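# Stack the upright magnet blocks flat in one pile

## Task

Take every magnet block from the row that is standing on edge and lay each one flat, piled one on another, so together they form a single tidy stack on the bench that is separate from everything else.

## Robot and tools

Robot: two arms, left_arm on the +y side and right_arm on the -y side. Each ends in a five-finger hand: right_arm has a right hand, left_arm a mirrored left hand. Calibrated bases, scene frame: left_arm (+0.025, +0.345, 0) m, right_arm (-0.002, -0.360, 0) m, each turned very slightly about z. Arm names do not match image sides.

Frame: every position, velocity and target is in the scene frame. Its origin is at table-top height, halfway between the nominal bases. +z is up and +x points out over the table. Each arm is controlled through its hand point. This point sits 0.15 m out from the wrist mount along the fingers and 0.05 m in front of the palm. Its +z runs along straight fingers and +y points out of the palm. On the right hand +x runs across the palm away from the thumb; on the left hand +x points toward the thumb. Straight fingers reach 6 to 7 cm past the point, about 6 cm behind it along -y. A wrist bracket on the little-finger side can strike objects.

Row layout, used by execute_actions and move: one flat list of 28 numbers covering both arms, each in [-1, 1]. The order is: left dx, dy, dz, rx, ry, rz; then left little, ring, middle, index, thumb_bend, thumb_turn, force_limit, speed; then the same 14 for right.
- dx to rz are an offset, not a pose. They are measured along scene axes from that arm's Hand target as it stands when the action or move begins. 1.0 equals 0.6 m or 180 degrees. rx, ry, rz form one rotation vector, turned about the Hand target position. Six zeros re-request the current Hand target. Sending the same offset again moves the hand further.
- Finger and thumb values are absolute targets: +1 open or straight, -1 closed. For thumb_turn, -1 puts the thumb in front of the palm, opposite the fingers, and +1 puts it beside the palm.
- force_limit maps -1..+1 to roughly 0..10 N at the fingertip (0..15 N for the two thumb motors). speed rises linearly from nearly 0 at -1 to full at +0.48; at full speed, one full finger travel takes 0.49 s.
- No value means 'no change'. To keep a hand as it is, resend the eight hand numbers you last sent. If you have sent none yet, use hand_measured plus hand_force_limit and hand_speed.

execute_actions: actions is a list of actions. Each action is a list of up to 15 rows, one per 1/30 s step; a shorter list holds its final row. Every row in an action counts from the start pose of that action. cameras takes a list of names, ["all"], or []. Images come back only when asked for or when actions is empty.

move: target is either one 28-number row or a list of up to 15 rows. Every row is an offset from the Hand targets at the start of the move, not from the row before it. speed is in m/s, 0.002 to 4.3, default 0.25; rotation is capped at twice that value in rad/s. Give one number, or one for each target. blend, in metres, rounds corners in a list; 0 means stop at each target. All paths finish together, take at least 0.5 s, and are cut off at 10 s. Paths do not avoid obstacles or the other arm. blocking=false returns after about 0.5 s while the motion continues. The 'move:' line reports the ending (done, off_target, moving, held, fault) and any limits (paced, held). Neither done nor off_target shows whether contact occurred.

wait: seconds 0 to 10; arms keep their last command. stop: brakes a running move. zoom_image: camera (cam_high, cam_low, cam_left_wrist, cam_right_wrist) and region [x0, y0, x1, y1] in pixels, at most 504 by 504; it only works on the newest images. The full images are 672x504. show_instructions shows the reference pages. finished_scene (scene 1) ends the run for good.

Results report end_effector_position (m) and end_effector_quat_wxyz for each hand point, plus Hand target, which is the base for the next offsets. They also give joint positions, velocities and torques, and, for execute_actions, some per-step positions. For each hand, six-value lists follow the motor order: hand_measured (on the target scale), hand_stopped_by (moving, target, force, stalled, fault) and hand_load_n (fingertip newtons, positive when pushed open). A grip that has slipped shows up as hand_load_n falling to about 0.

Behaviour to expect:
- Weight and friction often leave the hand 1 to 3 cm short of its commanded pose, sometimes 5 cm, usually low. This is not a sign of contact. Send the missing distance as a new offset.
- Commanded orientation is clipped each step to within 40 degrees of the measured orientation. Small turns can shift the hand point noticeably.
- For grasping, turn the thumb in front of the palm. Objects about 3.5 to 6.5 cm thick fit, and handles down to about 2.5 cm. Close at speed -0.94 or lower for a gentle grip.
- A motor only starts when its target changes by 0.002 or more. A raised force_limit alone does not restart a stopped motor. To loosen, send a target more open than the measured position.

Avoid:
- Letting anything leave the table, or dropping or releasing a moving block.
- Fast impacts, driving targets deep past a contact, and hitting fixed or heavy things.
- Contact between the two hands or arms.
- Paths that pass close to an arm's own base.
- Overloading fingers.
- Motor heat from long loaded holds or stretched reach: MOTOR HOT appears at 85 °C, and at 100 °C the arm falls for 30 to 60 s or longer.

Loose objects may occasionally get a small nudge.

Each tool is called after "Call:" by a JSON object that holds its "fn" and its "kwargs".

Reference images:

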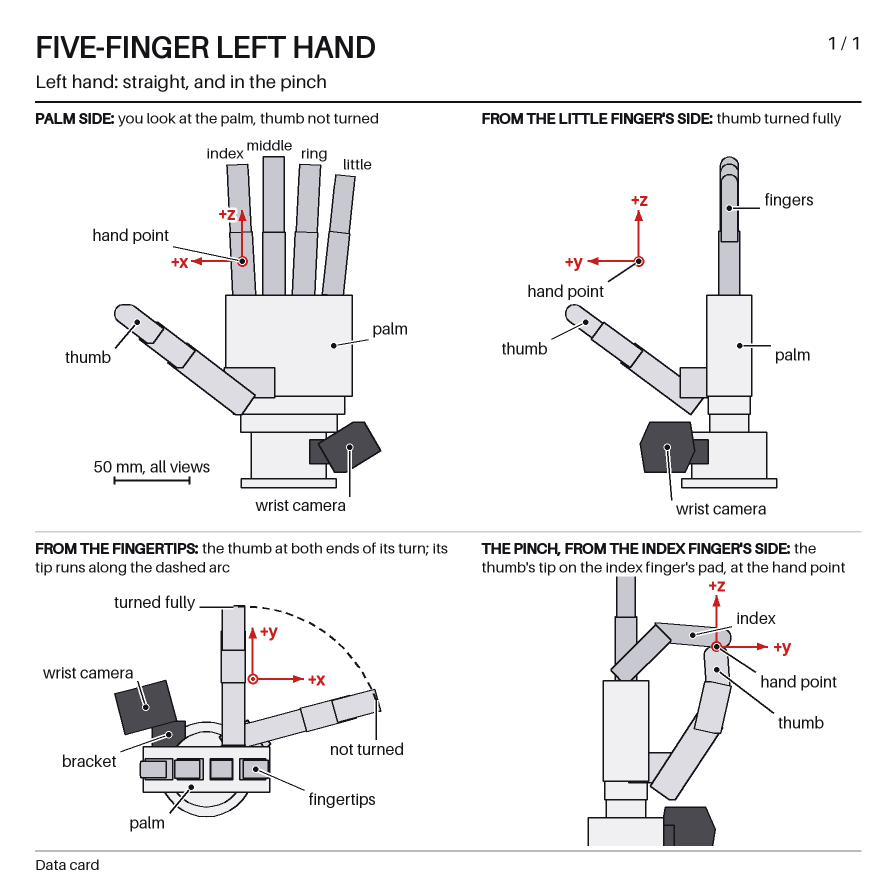

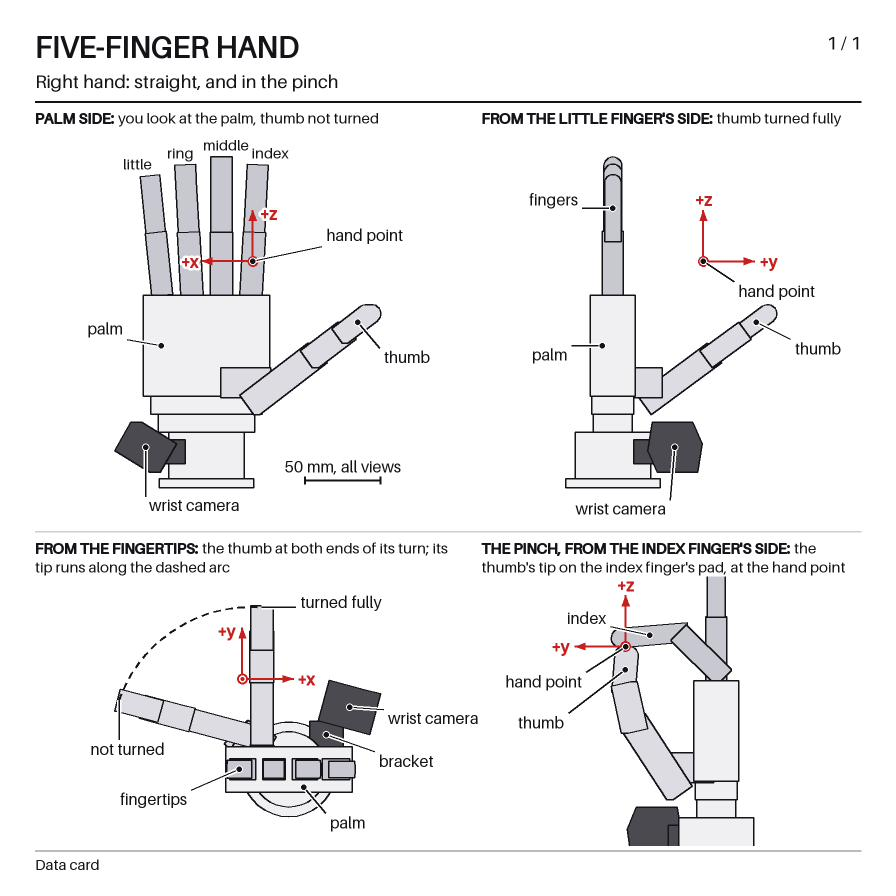

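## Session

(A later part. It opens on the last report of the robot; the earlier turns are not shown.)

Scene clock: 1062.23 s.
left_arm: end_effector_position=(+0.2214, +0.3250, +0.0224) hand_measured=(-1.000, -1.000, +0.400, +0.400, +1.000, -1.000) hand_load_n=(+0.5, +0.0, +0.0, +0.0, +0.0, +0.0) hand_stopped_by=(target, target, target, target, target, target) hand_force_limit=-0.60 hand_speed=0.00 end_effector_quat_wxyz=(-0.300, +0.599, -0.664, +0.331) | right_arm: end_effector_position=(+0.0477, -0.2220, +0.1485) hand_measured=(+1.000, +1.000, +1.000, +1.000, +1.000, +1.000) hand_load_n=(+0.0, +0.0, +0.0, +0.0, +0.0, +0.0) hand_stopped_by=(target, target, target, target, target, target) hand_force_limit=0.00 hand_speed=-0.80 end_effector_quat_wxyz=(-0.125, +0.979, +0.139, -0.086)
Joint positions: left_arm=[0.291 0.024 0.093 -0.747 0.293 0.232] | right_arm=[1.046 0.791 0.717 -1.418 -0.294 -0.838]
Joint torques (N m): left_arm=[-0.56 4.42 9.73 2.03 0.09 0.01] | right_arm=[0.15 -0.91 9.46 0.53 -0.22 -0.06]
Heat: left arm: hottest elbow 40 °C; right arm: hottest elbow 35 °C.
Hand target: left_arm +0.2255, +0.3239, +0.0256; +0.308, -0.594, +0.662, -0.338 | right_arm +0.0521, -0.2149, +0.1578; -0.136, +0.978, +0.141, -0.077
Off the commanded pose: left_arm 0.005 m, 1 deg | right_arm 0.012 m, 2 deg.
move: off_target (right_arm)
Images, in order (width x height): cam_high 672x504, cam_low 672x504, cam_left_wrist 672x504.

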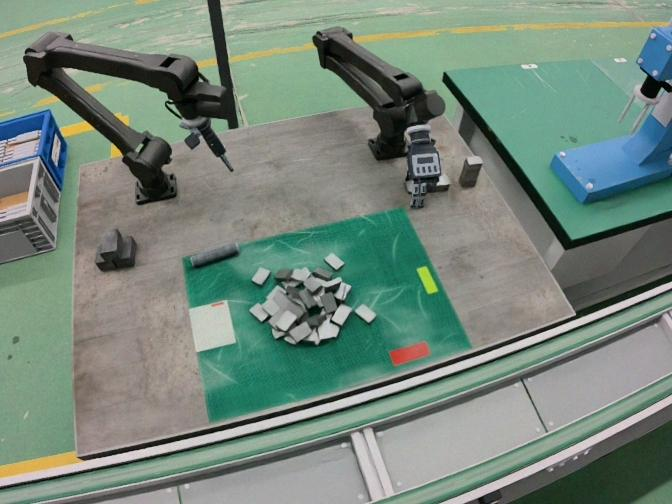

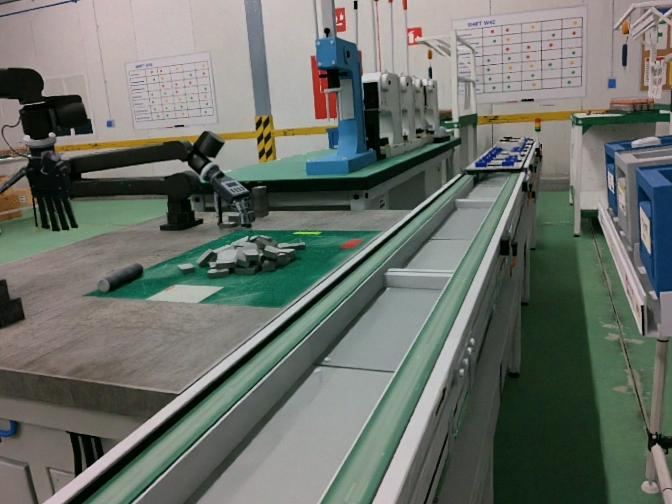

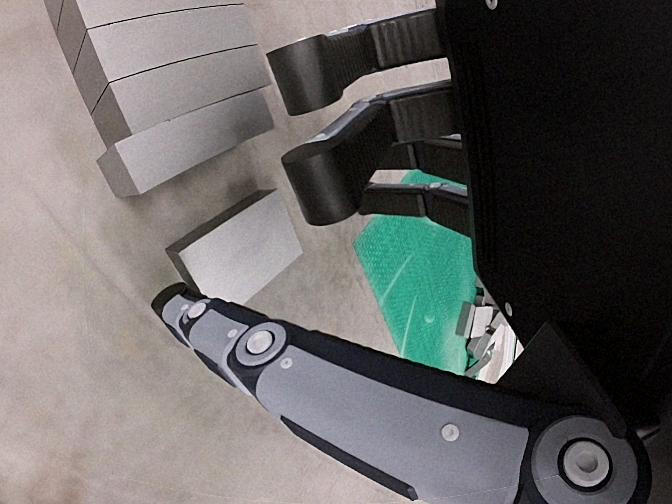

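Call:
{"fn": "move", "kwargs": {"target": [[0,0,0,0,0,0,-1,-1,-0.5,-0.5,1,-1,-0.3,-0.8,0,0,0,0,0,0,1,1,1,1,1,1,0,-0.8]], "speed": 0.06, "cameras": ["cam_high","cam_low","cam_left_wrist"]}}

Call:
{"fn": "zoom_image", "kwargs": {"camera": "cam_high", "region": [390, 130, 470, 210]}}

Call:
{"fn": "zoom_image", "kwargs": {"camera": "cam_left_wrist", "region": [100, 150, 350, 400]}}

Call:
{"fn": "zoom_image", "kwargs": {"camera": "cam_low", "region": [190, 150, 280, 240]}}

Scene clock: 1076.33 s.
left_arm: end_effector_position=(+0.2225, +0.3250, +0.0234) hand_measured=(-1.000, -1.000, -0.226, -0.500, +1.000, -1.000) hand_load_n=(+0.0, +0.5, +5.5, +0.0, +1.5, +2.0) hand_stopped_by=(target, target, force, target, target, target) hand_force_limit=-0.30 hand_speed=-0.80 end_effector_quat_wxyz=(-0.302, +0.599, -0.663, +0.332) | right_arm: end_effector_position=(+0.0477, -0.2220, +0.1485) hand_measured=(+1.000, +1.000, +1.000, +1.000, +1.000, +1.000) hand_load_n=(+0.0, +0.0, +0.0, +0.0, +0.0, +0.0) hand_stopped_by=(target, target, target, target, target, target) hand_force_limit=0.00 hand_speed=-0.80 end_effector_quat_wxyz=(-0.125, +0.979, +0.139, -0.086)
Joint positions: left_arm=[0.29 0.022 0.093 -0.742 0.292 0.229] | right_arm=[1.046 0.791 0.717 -1.418 -0.294 -0.838]
Joint torques (N m): left_arm=[-0.44 4.66 9.69 1.91 0.1 0.02] | right_arm=[0.09 -0.91 9.46 0.53 -0.22 -0.05]
Heat: left arm: hottest elbow 40 °C; right arm: hottest elbow 35 °C.
Hand target: left_arm +0.2254, +0.3238, +0.0255; +0.308, -0.594, +0.662, -0.338 | right_arm +0.0521, -0.2149, +0.1578; -0.136, +0.978, +0.141, -0.077
Off the commanded pose: left_arm 0.004 m, 1 deg | right_arm 0.012 m, 2 deg.
move: off_target (right_arm)
Images, in order (width x height): cam_high 672x504, cam_low 672x504, cam_left_wrist 672x504.

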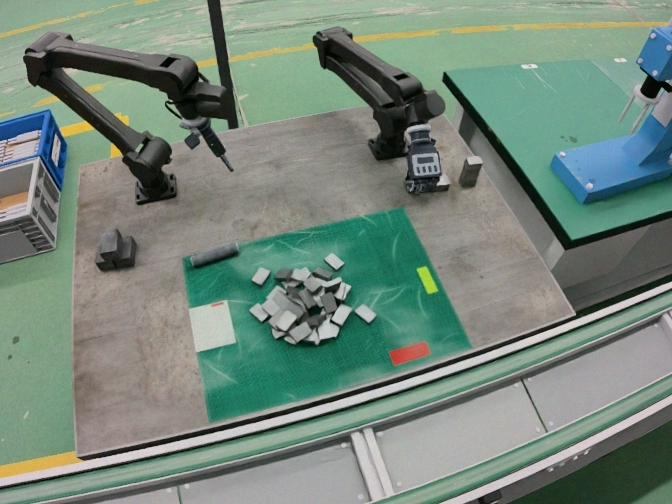

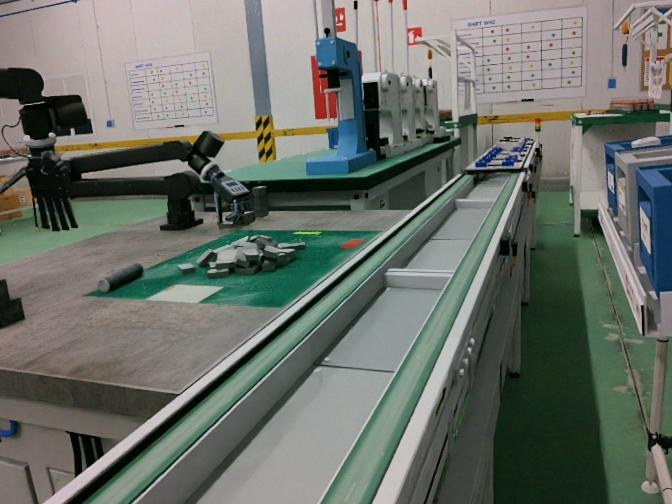

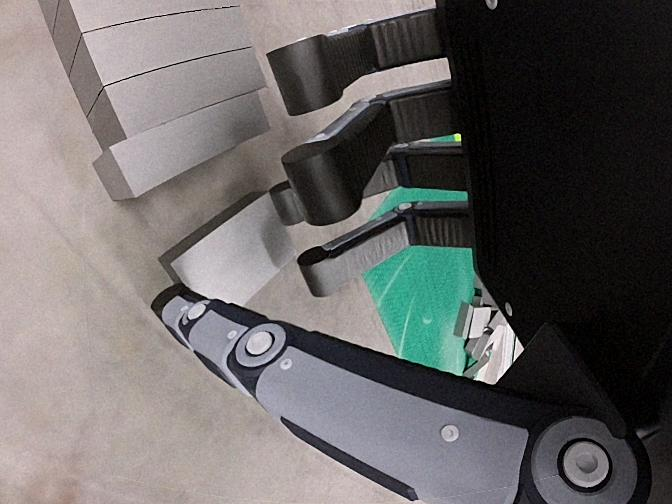

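Scaled by 6.300 from the camera's 672x504 image, which has a finer 960x720 frame.

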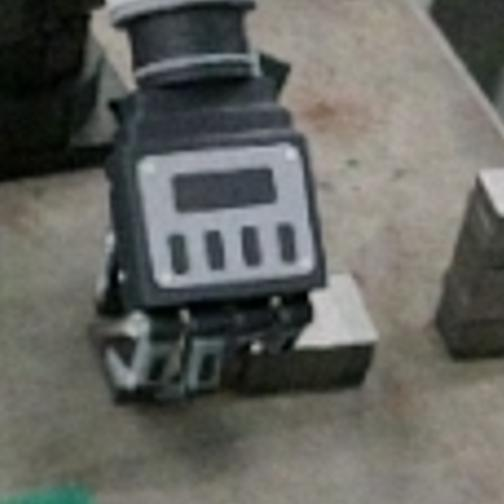

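Scaled by 2.016 from the camera's 672x504 image, which has a finer 960x720 frame.

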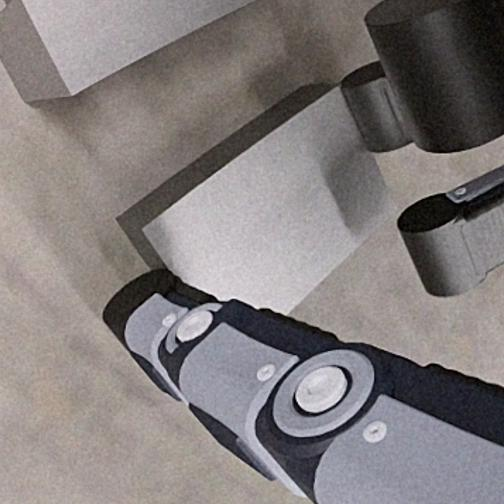

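Scaled by 5.600 from the camera's 672x504 image, which has a finer 960x720 frame.

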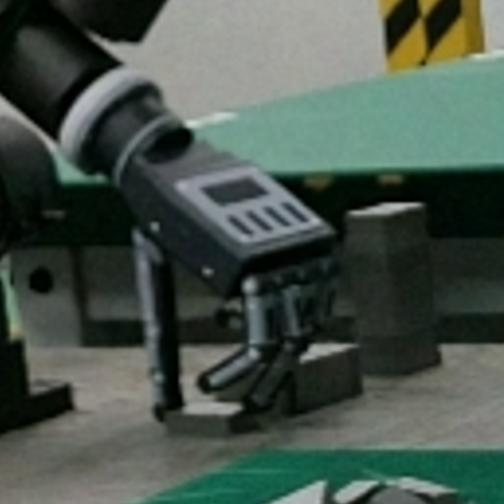

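Call:
{"fn": "move", "kwargs": {"target": [[0,0,0,0,0,0,-1,-1,0.3,0.3,1,-1,-0.3,0,0,0,0,0,0,0,1,1,1,1,1,1,0,-0.8],[-0.02,0,0.07,0,-0.008,0,-1,-1,0.3,0.3,1,-1,-0.3,0,0,0,0,0,0,0,1,1,1,1,1,1,0,-0.8],[-0.02,0,0.07,0,-0.008,0,-1,-1,0.3,0.3,0.6,-1,-0.3,0,0,0,0,0,0,0,1,1,1,1,1,1,0,-0.8]], "speed": 0.1, "cameras": ["cam_high","cam_low","cam_left_wrist"]}}

Call:
{"fn": "zoom_image", "kwargs": {"camera": "cam_high", "region": [390, 130, 470, 210]}}

Call:
{"fn": "zoom_image", "kwargs": {"camera": "cam_low", "region": [190, 150, 280, 240]}}

Scene clock: 1114.90 s.
left_arm: end_effector_position=(+0.2098, +0.3199, +0.0398) hand_measured=(-1.000, -1.000, +0.300, +0.300, +0.600, -1.000) hand_load_n=(+0.0, +0.0, +0.0, +0.0, +0.0, +0.0) hand_stopped_by=(target, target, target, target, target, target) hand_force_limit=-0.30 hand_speed=0.00 end_effector_quat_wxyz=(-0.284, +0.601, -0.667, +0.335) | right_arm: end_effector_position=(+0.0477, -0.2220, +0.1485) hand_measured=(+1.000, +1.000, +1.000, +1.000, +1.000, +1.000) hand_load_n=(+0.0, +0.0, +0.0, +0.0, +0.0, -0.5) hand_stopped_by=(target, target, target, target, target, target) hand_force_limit=0.00 hand_speed=-0.80 end_effector_quat_wxyz=(-0.125, +0.979, +0.139, -0.086)
Joint positions: left_arm=[0.327 -0.005 0.146 -0.861 0.343 0.251] | right_arm=[1.046 0.791 0.717 -1.418 -0.294 -0.838]
Joint torques (N m): left_arm=[1.08 4.84 14.39 0.91 0.27 0.16] | right_arm=[0.15 -0.97 9.47 0.53 -0.21 -0.05]
Heat: left arm: hottest elbow 39 °C; right arm: hottest elbow 36 °C.
Hand target: left_arm +0.2135, +0.3239, +0.0677; +0.316, -0.590, +0.658, -0.345 | right_arm +0.0521, -0.2149, +0.1578; -0.136, +0.978, +0.141, -0.077
Off the commanded pose: left_arm 0.028 m, 4 deg | right_arm 0.012 m, 2 deg.
joint sent to its limit (left arm) — joint 2 (shoulder), lower limit. The joint targets still meet the commanded pose.
move: off_target (left_arm, right_arm); target 3's new numbers were sent with left_arm's hand 0.028 m and 4 deg from that target
Images, in order (width x height): cam_high 672x504, cam_low 672x504, cam_left_wrist 672x504.

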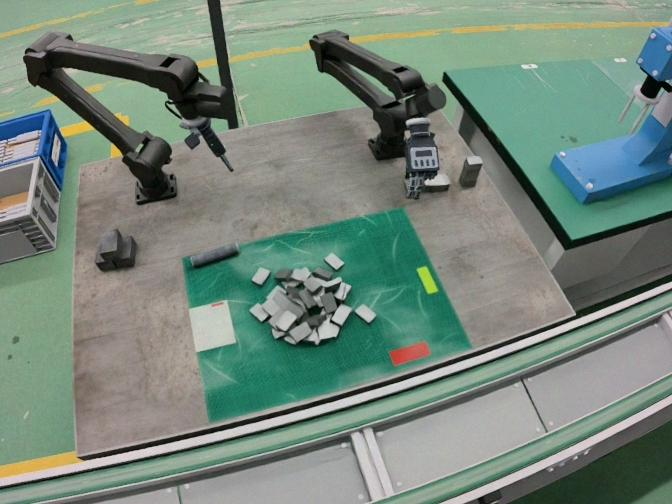

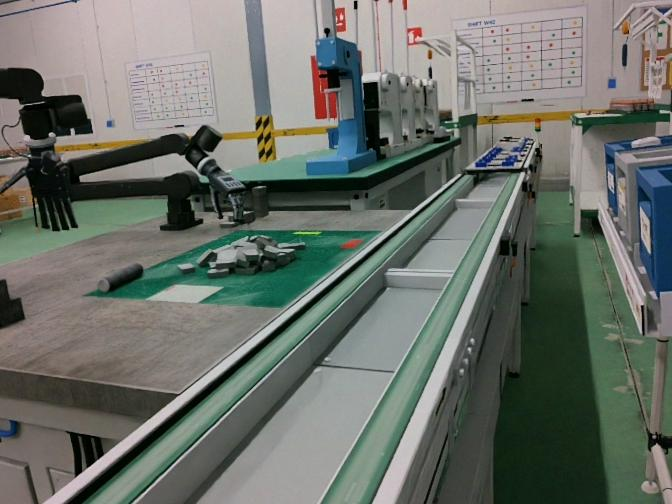

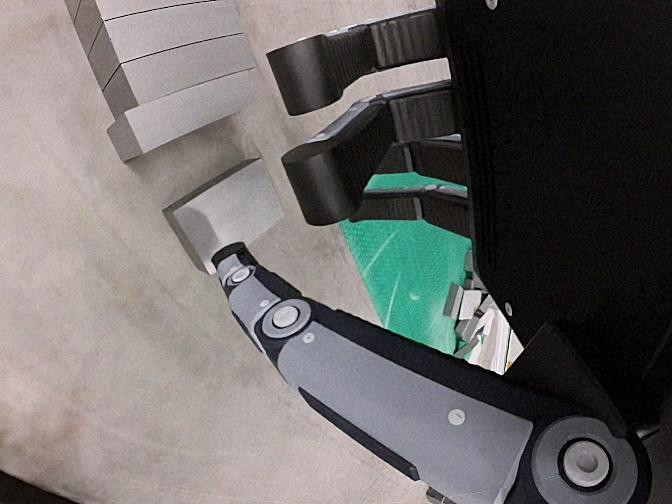

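Scaled by 6.300 from the camera's 672x504 image, which has a finer 960x720 frame.

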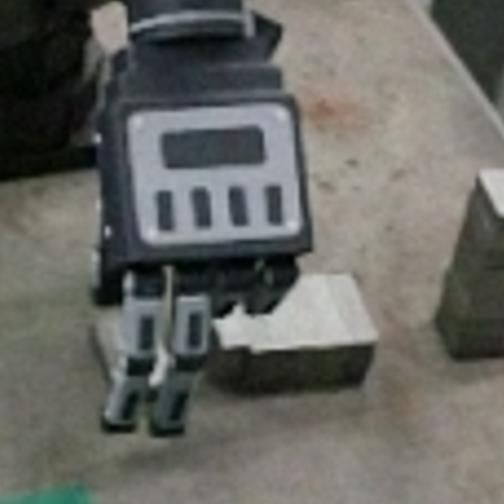

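Scaled by 5.600 from the camera's 672x504 image, which has a finer 960x720 frame.

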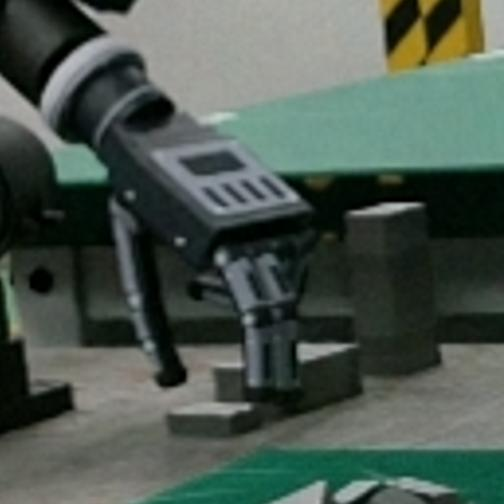

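Call:
{"fn": "zoom_image", "kwargs": {"camera": "cam_high", "region": [395, 160, 445, 205]}}

Call:
{"fn": "zoom_image", "kwargs": {"camera": "cam_left_wrist", "region": [90, 80, 330, 320]}}

Scaled by 10.080 from the camera's 672x504 image, which has a finer 960x720 frame.

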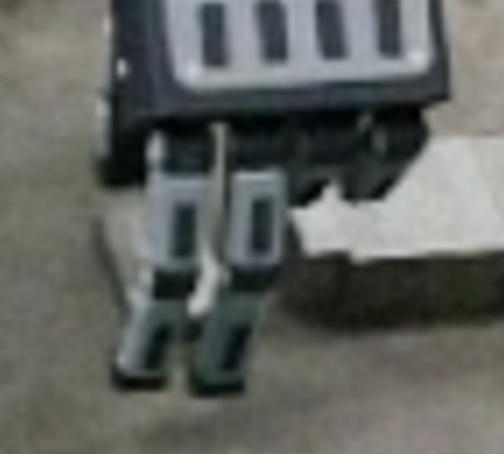

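Scaled by 2.100 from the camera's 672x504 image, which has a finer 960x720 frame.

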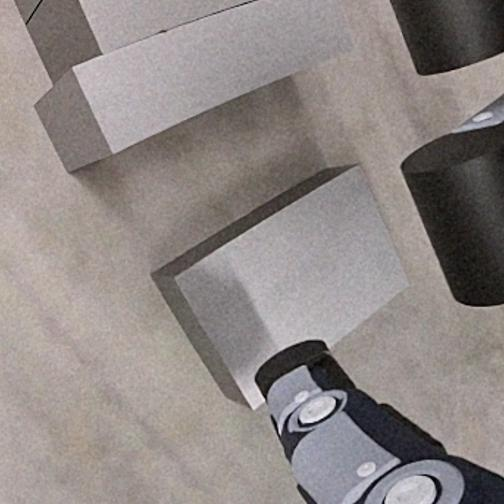

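Call:
{"fn": "move", "kwargs": {"target": [[0.0133,0,-0.03,0,0.025,0.033,-1,-1,0.3,-1,1,-1,-0.3,0,0,0,0,0,0,0,1,1,1,1,1,1,0,-0.8],[0.0133,0,-0.07,0,0.025,0.033,-1,-1,0.3,-1,1,-1,-0.3,0,0,0,0,0,0,0,1,1,1,1,1,1,0,-0.8]], "speed": 0.08, "cameras": ["cam_high","cam_low","cam_left_wrist"]}}

Call:
{"fn": "zoom_image", "kwargs": {"camera": "cam_high", "region": [395, 150, 455, 210]}}

Call:
{"fn": "zoom_image", "kwargs": {"camera": "cam_left_wrist", "region": [100, 100, 400, 400]}}

Call:
{"fn": "zoom_image", "kwargs": {"camera": "cam_low", "region": [190, 150, 280, 240]}}

Scene clock: 1231.70 s.
left_arm: end_effector_position=(+0.2174, +0.3255, +0.0251) hand_measured=(-1.000, -1.000, +0.300, -1.000, +1.000, -1.000) hand_load_n=(+0.0, +0.0, -1.0, +0.0, +0.0, +0.0) hand_stopped_by=(target, target, target, target, target, target) hand_force_limit=-0.30 hand_speed=0.00 end_effector_quat_wxyz=(-0.302, +0.640, -0.640, +0.298) | right_arm: end_effector_position=(+0.0477, -0.2220, +0.1485) hand_measured=(+1.000, +1.000, +1.000, +1.000, +1.000, +1.000) hand_load_n=(+0.0, +0.0, +0.0, +0.0, +0.0, -0.5) hand_stopped_by=(target, target, target, target, target, target) hand_force_limit=0.00 hand_speed=-0.80 end_effector_quat_wxyz=(-0.125, +0.979, +0.139, -0.086)
Joint positions: left_arm=[0.143 0.025 0.118 -0.792 0.087 0.081] | right_arm=[1.046 0.791 0.717 -1.418 -0.294 -0.838]
Joint torques (N m): left_arm=[-0.38 4.84 9.24 2.24 0 0.02] | right_arm=[0.21 -0.91 9.48 0.51 -0.21 -0.06]
Heat: left arm: hottest elbow 43 °C; right arm: hottest elbow 36 °C.
Hand target: left_arm +0.2214, +0.3238, +0.0255; -0.307, +0.636, -0.638, +0.305 | right_arm +0.0521, -0.2149, +0.1578; -0.136, +0.978, +0.141, -0.077
Off the commanded pose: left_arm 0.004 m, 1 deg | right_arm 0.012 m, 2 deg.
move: off_target (right_arm)
Images, in order (width x height): cam_high 672x504, cam_low 672x504, cam_left_wrist 672x504.

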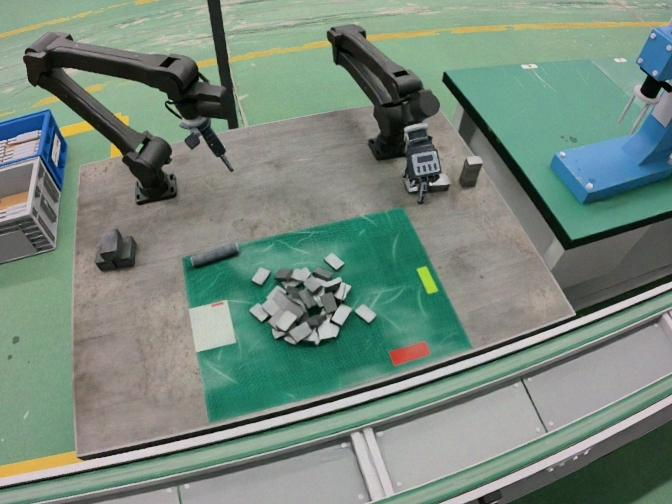

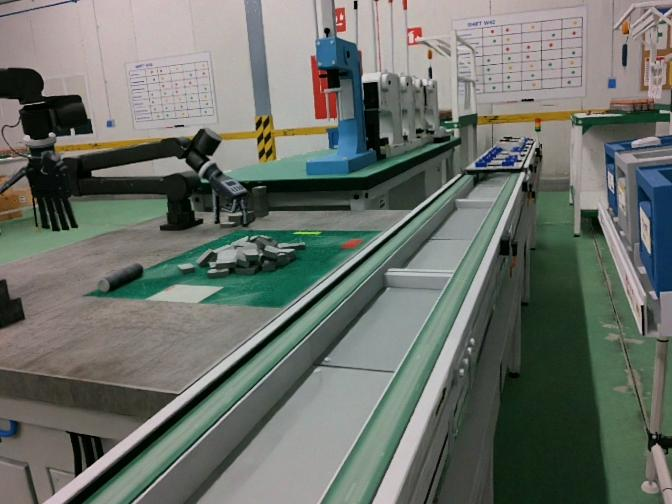

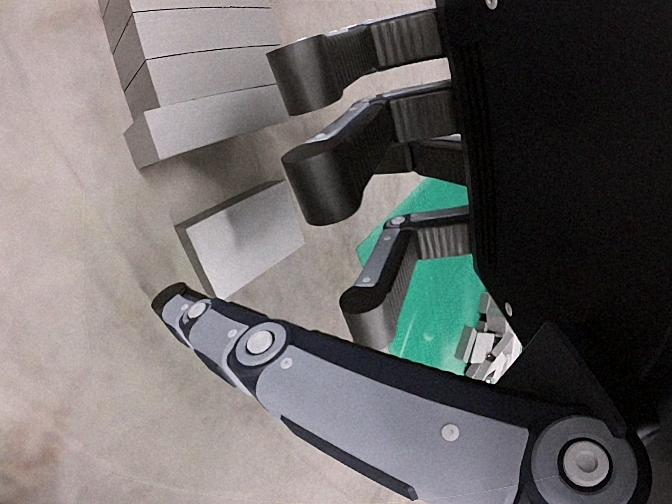

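Scaled by 8.400 from the camera's 672x504 image, which has a finer 960x720 frame.

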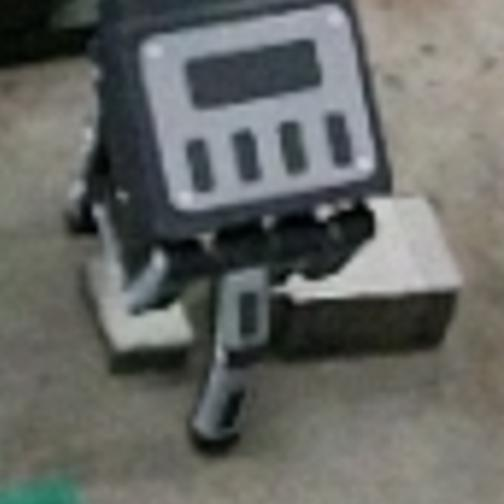

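Scaled by 1.680 from the camera's 672x504 image, which has a finer 960x720 frame.

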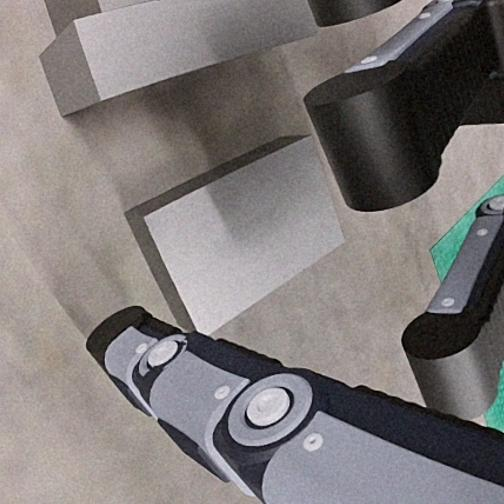

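Scaled by 5.600 from the camera's 672x504 image, which has a finer 960x720 frame.

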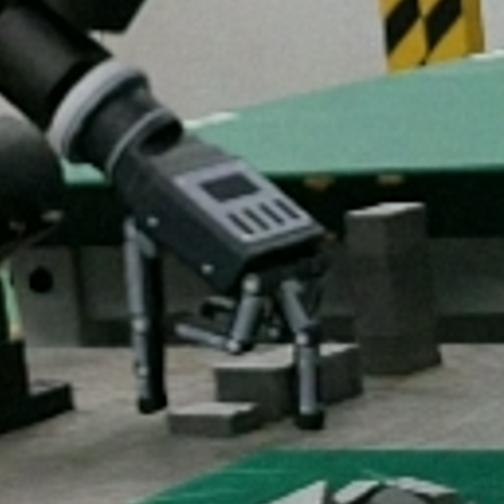

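Call:
{"fn": "move", "kwargs": {"target": [[0.002,-0.001,0,0,0,-0.028,-1,-1,0.3,-1,1,-1,-0.3,0,0,0,0,0,0,0,1,1,1,1,1,1,0,-0.8],[0.002,-0.001,0,0,0,-0.028,-1,-1,-0.5,-1,1,-1,-0.3,-0.8,0,0,0,0,0,0,1,1,1,1,1,1,0,-0.8]], "speed": 0.08, "cameras": ["cam_high","cam_low","cam_left_wrist"]}}

Call:
{"fn": "zoom_image", "kwargs": {"camera": "cam_high", "region": [395, 150, 455, 210]}}

Call:
{"fn": "zoom_image", "kwargs": {"camera": "cam_left_wrist", "region": [100, 100, 400, 400]}}

Scene clock: 1262.40 s.
left_arm: end_effector_position=(+0.2200, +0.3205, +0.0246) hand_measured=(-1.000, -1.000, -0.500, -1.000, +1.000, -1.000) hand_load_n=(+0.0, +0.0, +0.0, +0.0, +0.0, +0.5) hand_stopped_by=(target, target, target, target, target, target) hand_force_limit=-0.30 hand_speed=-0.80 end_effector_quat_wxyz=(-0.289, +0.608, -0.667, +0.319) | right_arm: end_effector_position=(+0.0477, -0.2220, +0.1485) hand_measured=(+1.000, +1.000, +1.000, +1.000, +1.000, +1.000) hand_load_n=(+0.0, +0.0, +0.0, +0.0, +0.0, +0.0) hand_stopped_by=(target, target, target, target, target, target) hand_force_limit=0.00 hand_speed=-0.80 end_effector_quat_wxyz=(-0.125, +0.979, +0.139, -0.086)
Joint positions: left_arm=[0.219 0.067 0.113 -0.748 0.226 0.184] | right_arm=[1.046 0.791 0.717 -1.418 -0.294 -0.838]
Joint torques (N m): left_arm=[0.97 6.18 10.03 2.06 0.18 0.15] | right_arm=[0.15 -0.91 9.44 0.53 -0.22 -0.05]
Heat: left arm: hottest elbow 41 °C; right arm: hottest elbow 36 °C.
Hand target: left_arm +0.2227, +0.3233, +0.0257; +0.294, -0.608, +0.666, -0.318 | right_arm +0.0521, -0.2149, +0.1578; -0.136, +0.978, +0.141, -0.077
Off the commanded pose: left_arm 0.004 m, 1 deg | right_arm 0.012 m, 2 deg.
move: off_target (right_arm)
Images, in order (width x height): cam_high 672x504, cam_low 672x504, cam_left_wrist 672x504.

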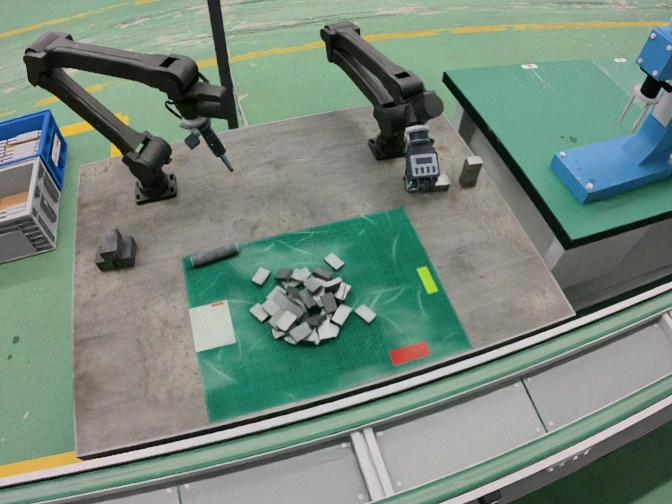

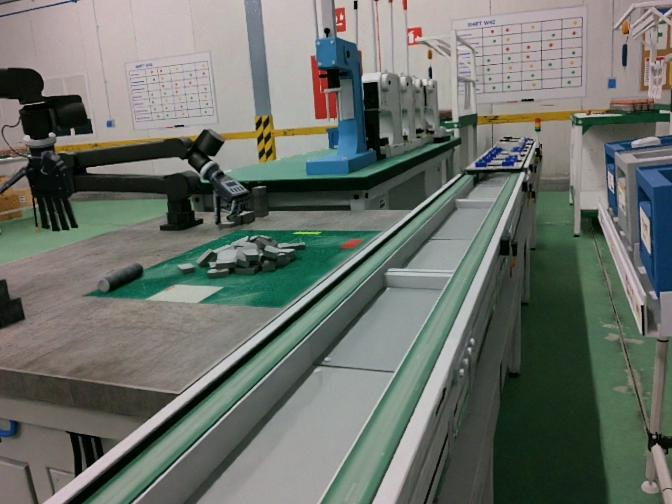

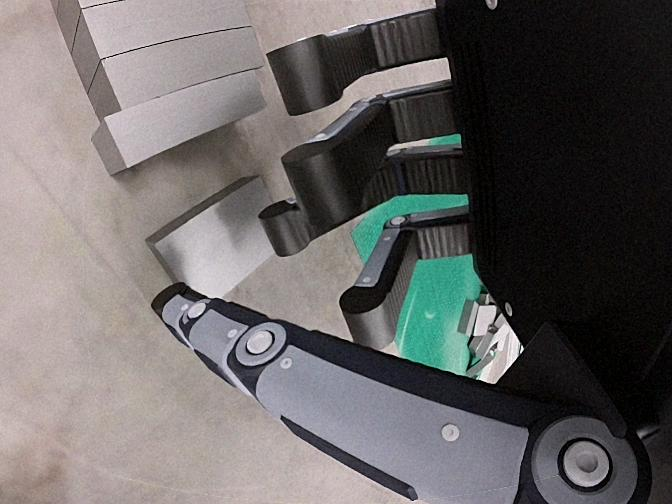

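Scaled by 8.400 from the camera's 672x504 image, which has a finer 960x720 frame.

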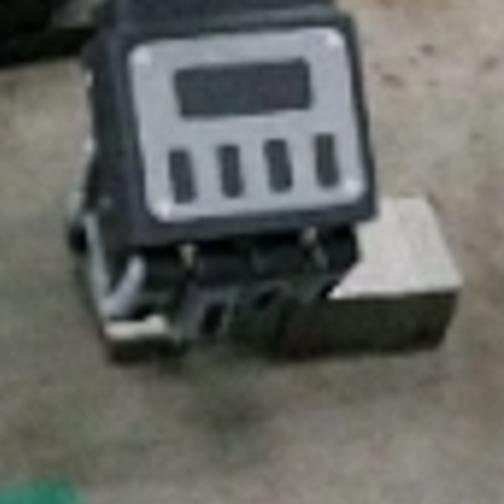

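Scaled by 1.680 from the camera's 672x504 image, which has a finer 960x720 frame.

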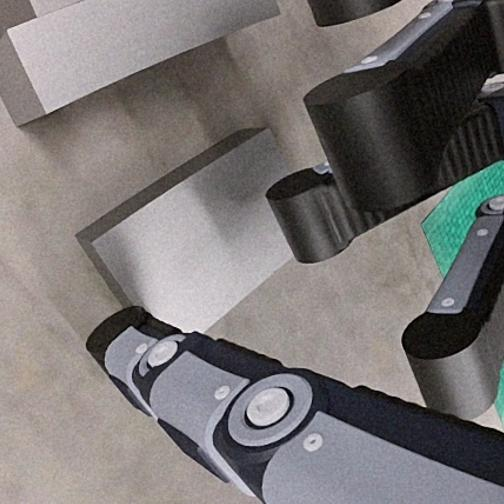

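Call:
{"fn": "move", "kwargs": {"target": [[0,0,0,0,0,0,-1,-1,0.2,-1,1,-1,-0.3,0.2,0,0,0,0,0,0,1,1,1,1,1,1,0,-0.8],[-0.010,0,-0.007,0,0,0,-1,-1,0.2,-1,0.85,-1,-0.3,-0.5,0,0,0,0,0,0,1,1,1,1,1,1,0,-0.8]], "speed": 0.05, "cameras": ["cam_low","cam_left_wrist"]}}

Call:
{"fn": "zoom_image", "kwargs": {"camera": "cam_left_wrist", "region": [100, 100, 400, 400]}}

Call:
{"fn": "zoom_image", "kwargs": {"camera": "cam_low", "region": [190, 150, 280, 240]}}

Scene clock: 1284.80 s.
left_arm: end_effector_position=(+0.2197, +0.3213, +0.0245) hand_measured=(-1.000, -1.000, +0.200, -1.000, +0.850, -1.000) hand_load_n=(+0.0, +0.0, +0.0, +0.0, +0.5, +0.0) hand_stopped_by=(target, target, target, target, target, target) hand_force_limit=-0.30 hand_speed=-0.50 end_effector_quat_wxyz=(-0.294, +0.606, -0.665, +0.323) | right_arm: end_effector_position=(+0.0477, -0.2220, +0.1485) hand_measured=(+1.000, +1.000, +1.000, +1.000, +1.000, +1.000) hand_load_n=(+0.0, +0.0, +0.0, +0.0, +0.0, +0.0) hand_stopped_by=(target, target, target, target, target, target) hand_force_limit=0.00 hand_speed=-0.80 end_effector_quat_wxyz=(-0.125, +0.979, +0.139, -0.086)
Joint positions: left_arm=[0.232 0.038 0.107 -0.758 0.237 0.192] | right_arm=[1.046 0.791 0.717 -1.418 -0.294 -0.838]
Joint torques (N m): left_arm=[1.03 4.42 9.54 0.81 0.18 0.16] | right_arm=[0.09 -0.91 9.47 0.51 -0.21 -0.05]
Heat: left arm: hottest elbow 41 °C; right arm: hottest elbow 36 °C.
Hand target: left_arm +0.2166, +0.3232, +0.0214; +0.294, -0.608, +0.666, -0.318 | right_arm +0.0521, -0.2149, +0.1578; -0.136, +0.978, +0.141, -0.077
Off the commanded pose: left_arm 0.005 m, 1 deg | right_arm 0.012 m, 2 deg.
move: off_target (right_arm)
Images, in order (width x height): cam_low 672x504, cam_left_wrist 672x504.

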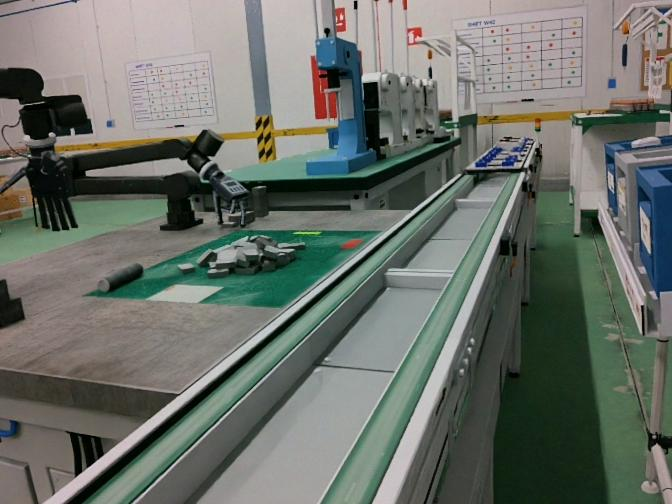

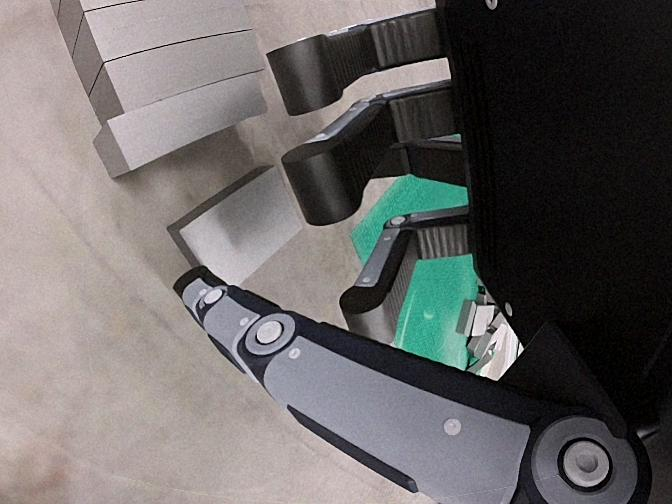

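Scaled by 1.680 from the camera's 672x504 image, which has a finer 960x720 frame.

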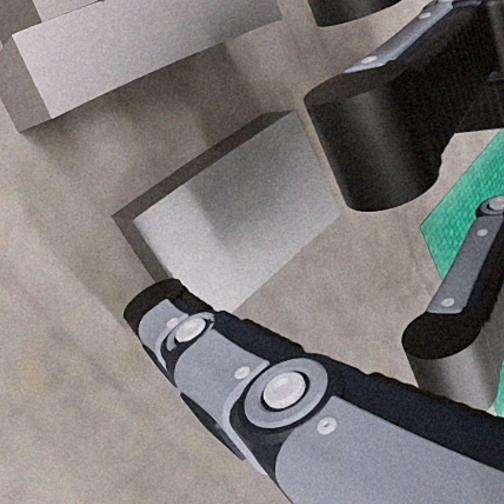

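Scaled by 5.600 from the camera's 672x504 image, which has a finer 960x720 frame.

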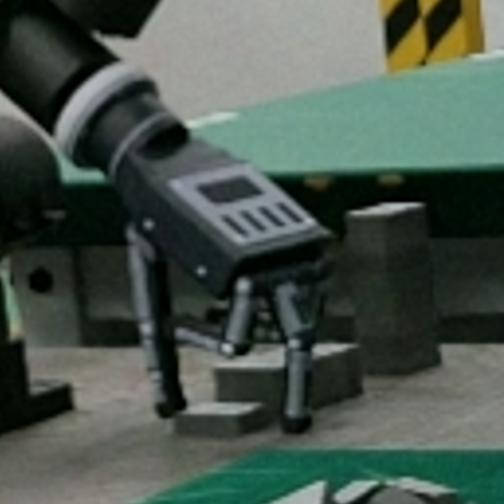

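Call:
{"fn": "move", "kwargs": {"target": [[0,0,-0.004,0,0,0,-1,-1,-0.5,-1,0.85,-1,-0.31,-0.8,0,0,0,0,0,0,1,1,1,1,1,1,0,-0.8]], "speed": 0.05, "cameras": ["cam_low","cam_left_wrist"]}}

Call:
{"fn": "zoom_image", "kwargs": {"camera": "cam_left_wrist", "region": [100, 100, 400, 400]}}

Call:
{"fn": "zoom_image", "kwargs": {"camera": "cam_low", "region": [190, 150, 280, 240]}}

Scene clock: 1296.97 s.
left_arm: end_effector_position=(+0.2181, +0.3212, +0.0201) hand_measured=(-1.000, -1.000, -0.094, -1.000, +0.852, -1.000) hand_load_n=(+0.0, +0.0, +4.0, +0.0, +4.5, +0.5) hand_stopped_by=(target, target, force, target, target, target) hand_force_limit=-0.31 hand_speed=-0.80 end_effector_quat_wxyz=(-0.292, +0.607, -0.666, +0.321) | right_arm: end_effector_position=(+0.0477, -0.2220, +0.1485) hand_measured=(+1.000, +1.000, +1.000, +1.000, +1.000, +1.000) hand_load_n=(+0.0, +0.0, +0.0, +0.0, +0.0, +0.0) hand_stopped_by=(target, target, target, target, target, target) hand_force_limit=0.00 hand_speed=-0.80 end_effector_quat_wxyz=(-0.125, +0.979, +0.139, -0.086)
Joint positions: left_arm=[0.233 0.037 0.098 -0.759 0.237 0.193] | right_arm=[1.046 0.791 0.717 -1.418 -0.294 -0.838]
Joint torques (N m): left_arm=[0.97 4.31 9.7 1.01 0.2 0.16] | right_arm=[0.15 -0.97 9.47 0.53 -0.21 -0.06]
Heat: left arm: hottest elbow 40 °C; right arm: hottest elbow 36 °C.
Hand target: left_arm +0.2167, +0.3232, +0.0190; +0.294, -0.608, +0.666, -0.318 | right_arm +0.0521, -0.2149, +0.1578; -0.136, +0.978, +0.141, -0.077
Off the commanded pose: left_arm 0.003 m, 0 deg | right_arm 0.012 m, 2 deg.
move: off_target (right_arm)
Images, in order (width x height): cam_low 672x504, cam_left_wrist 672x504.

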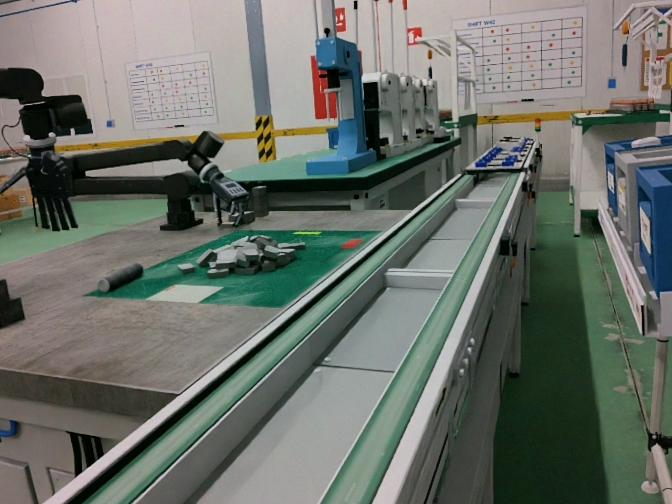

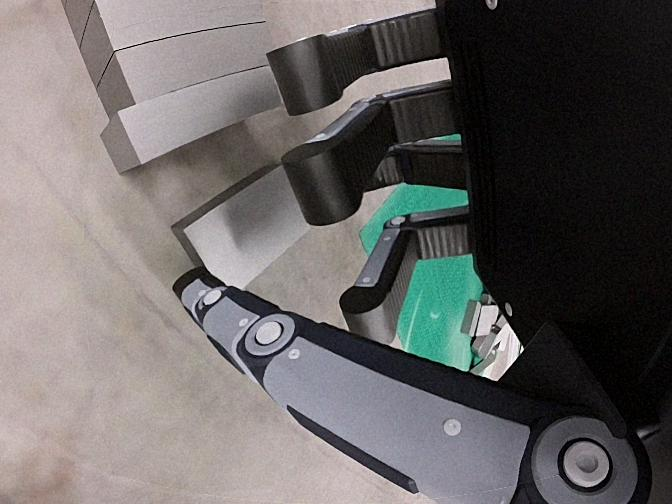

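Scaled by 1.680 from the camera's 672x504 image, which has a finer 960x720 frame.

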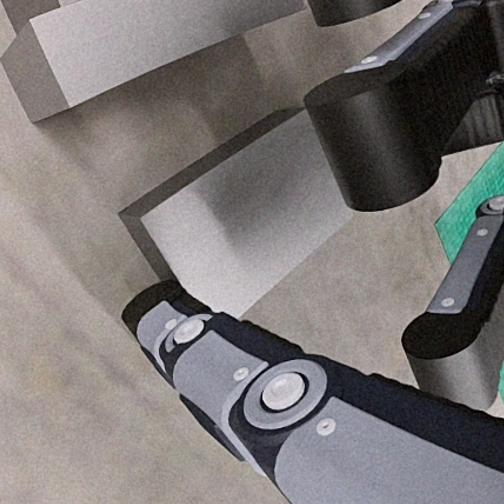

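Scaled by 5.600 from the camera's 672x504 image, which has a finer 960x720 frame.

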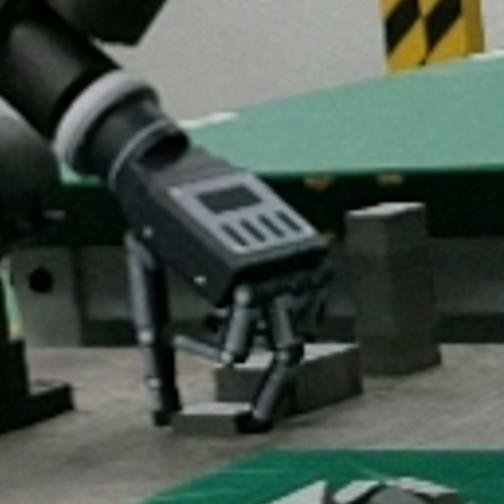

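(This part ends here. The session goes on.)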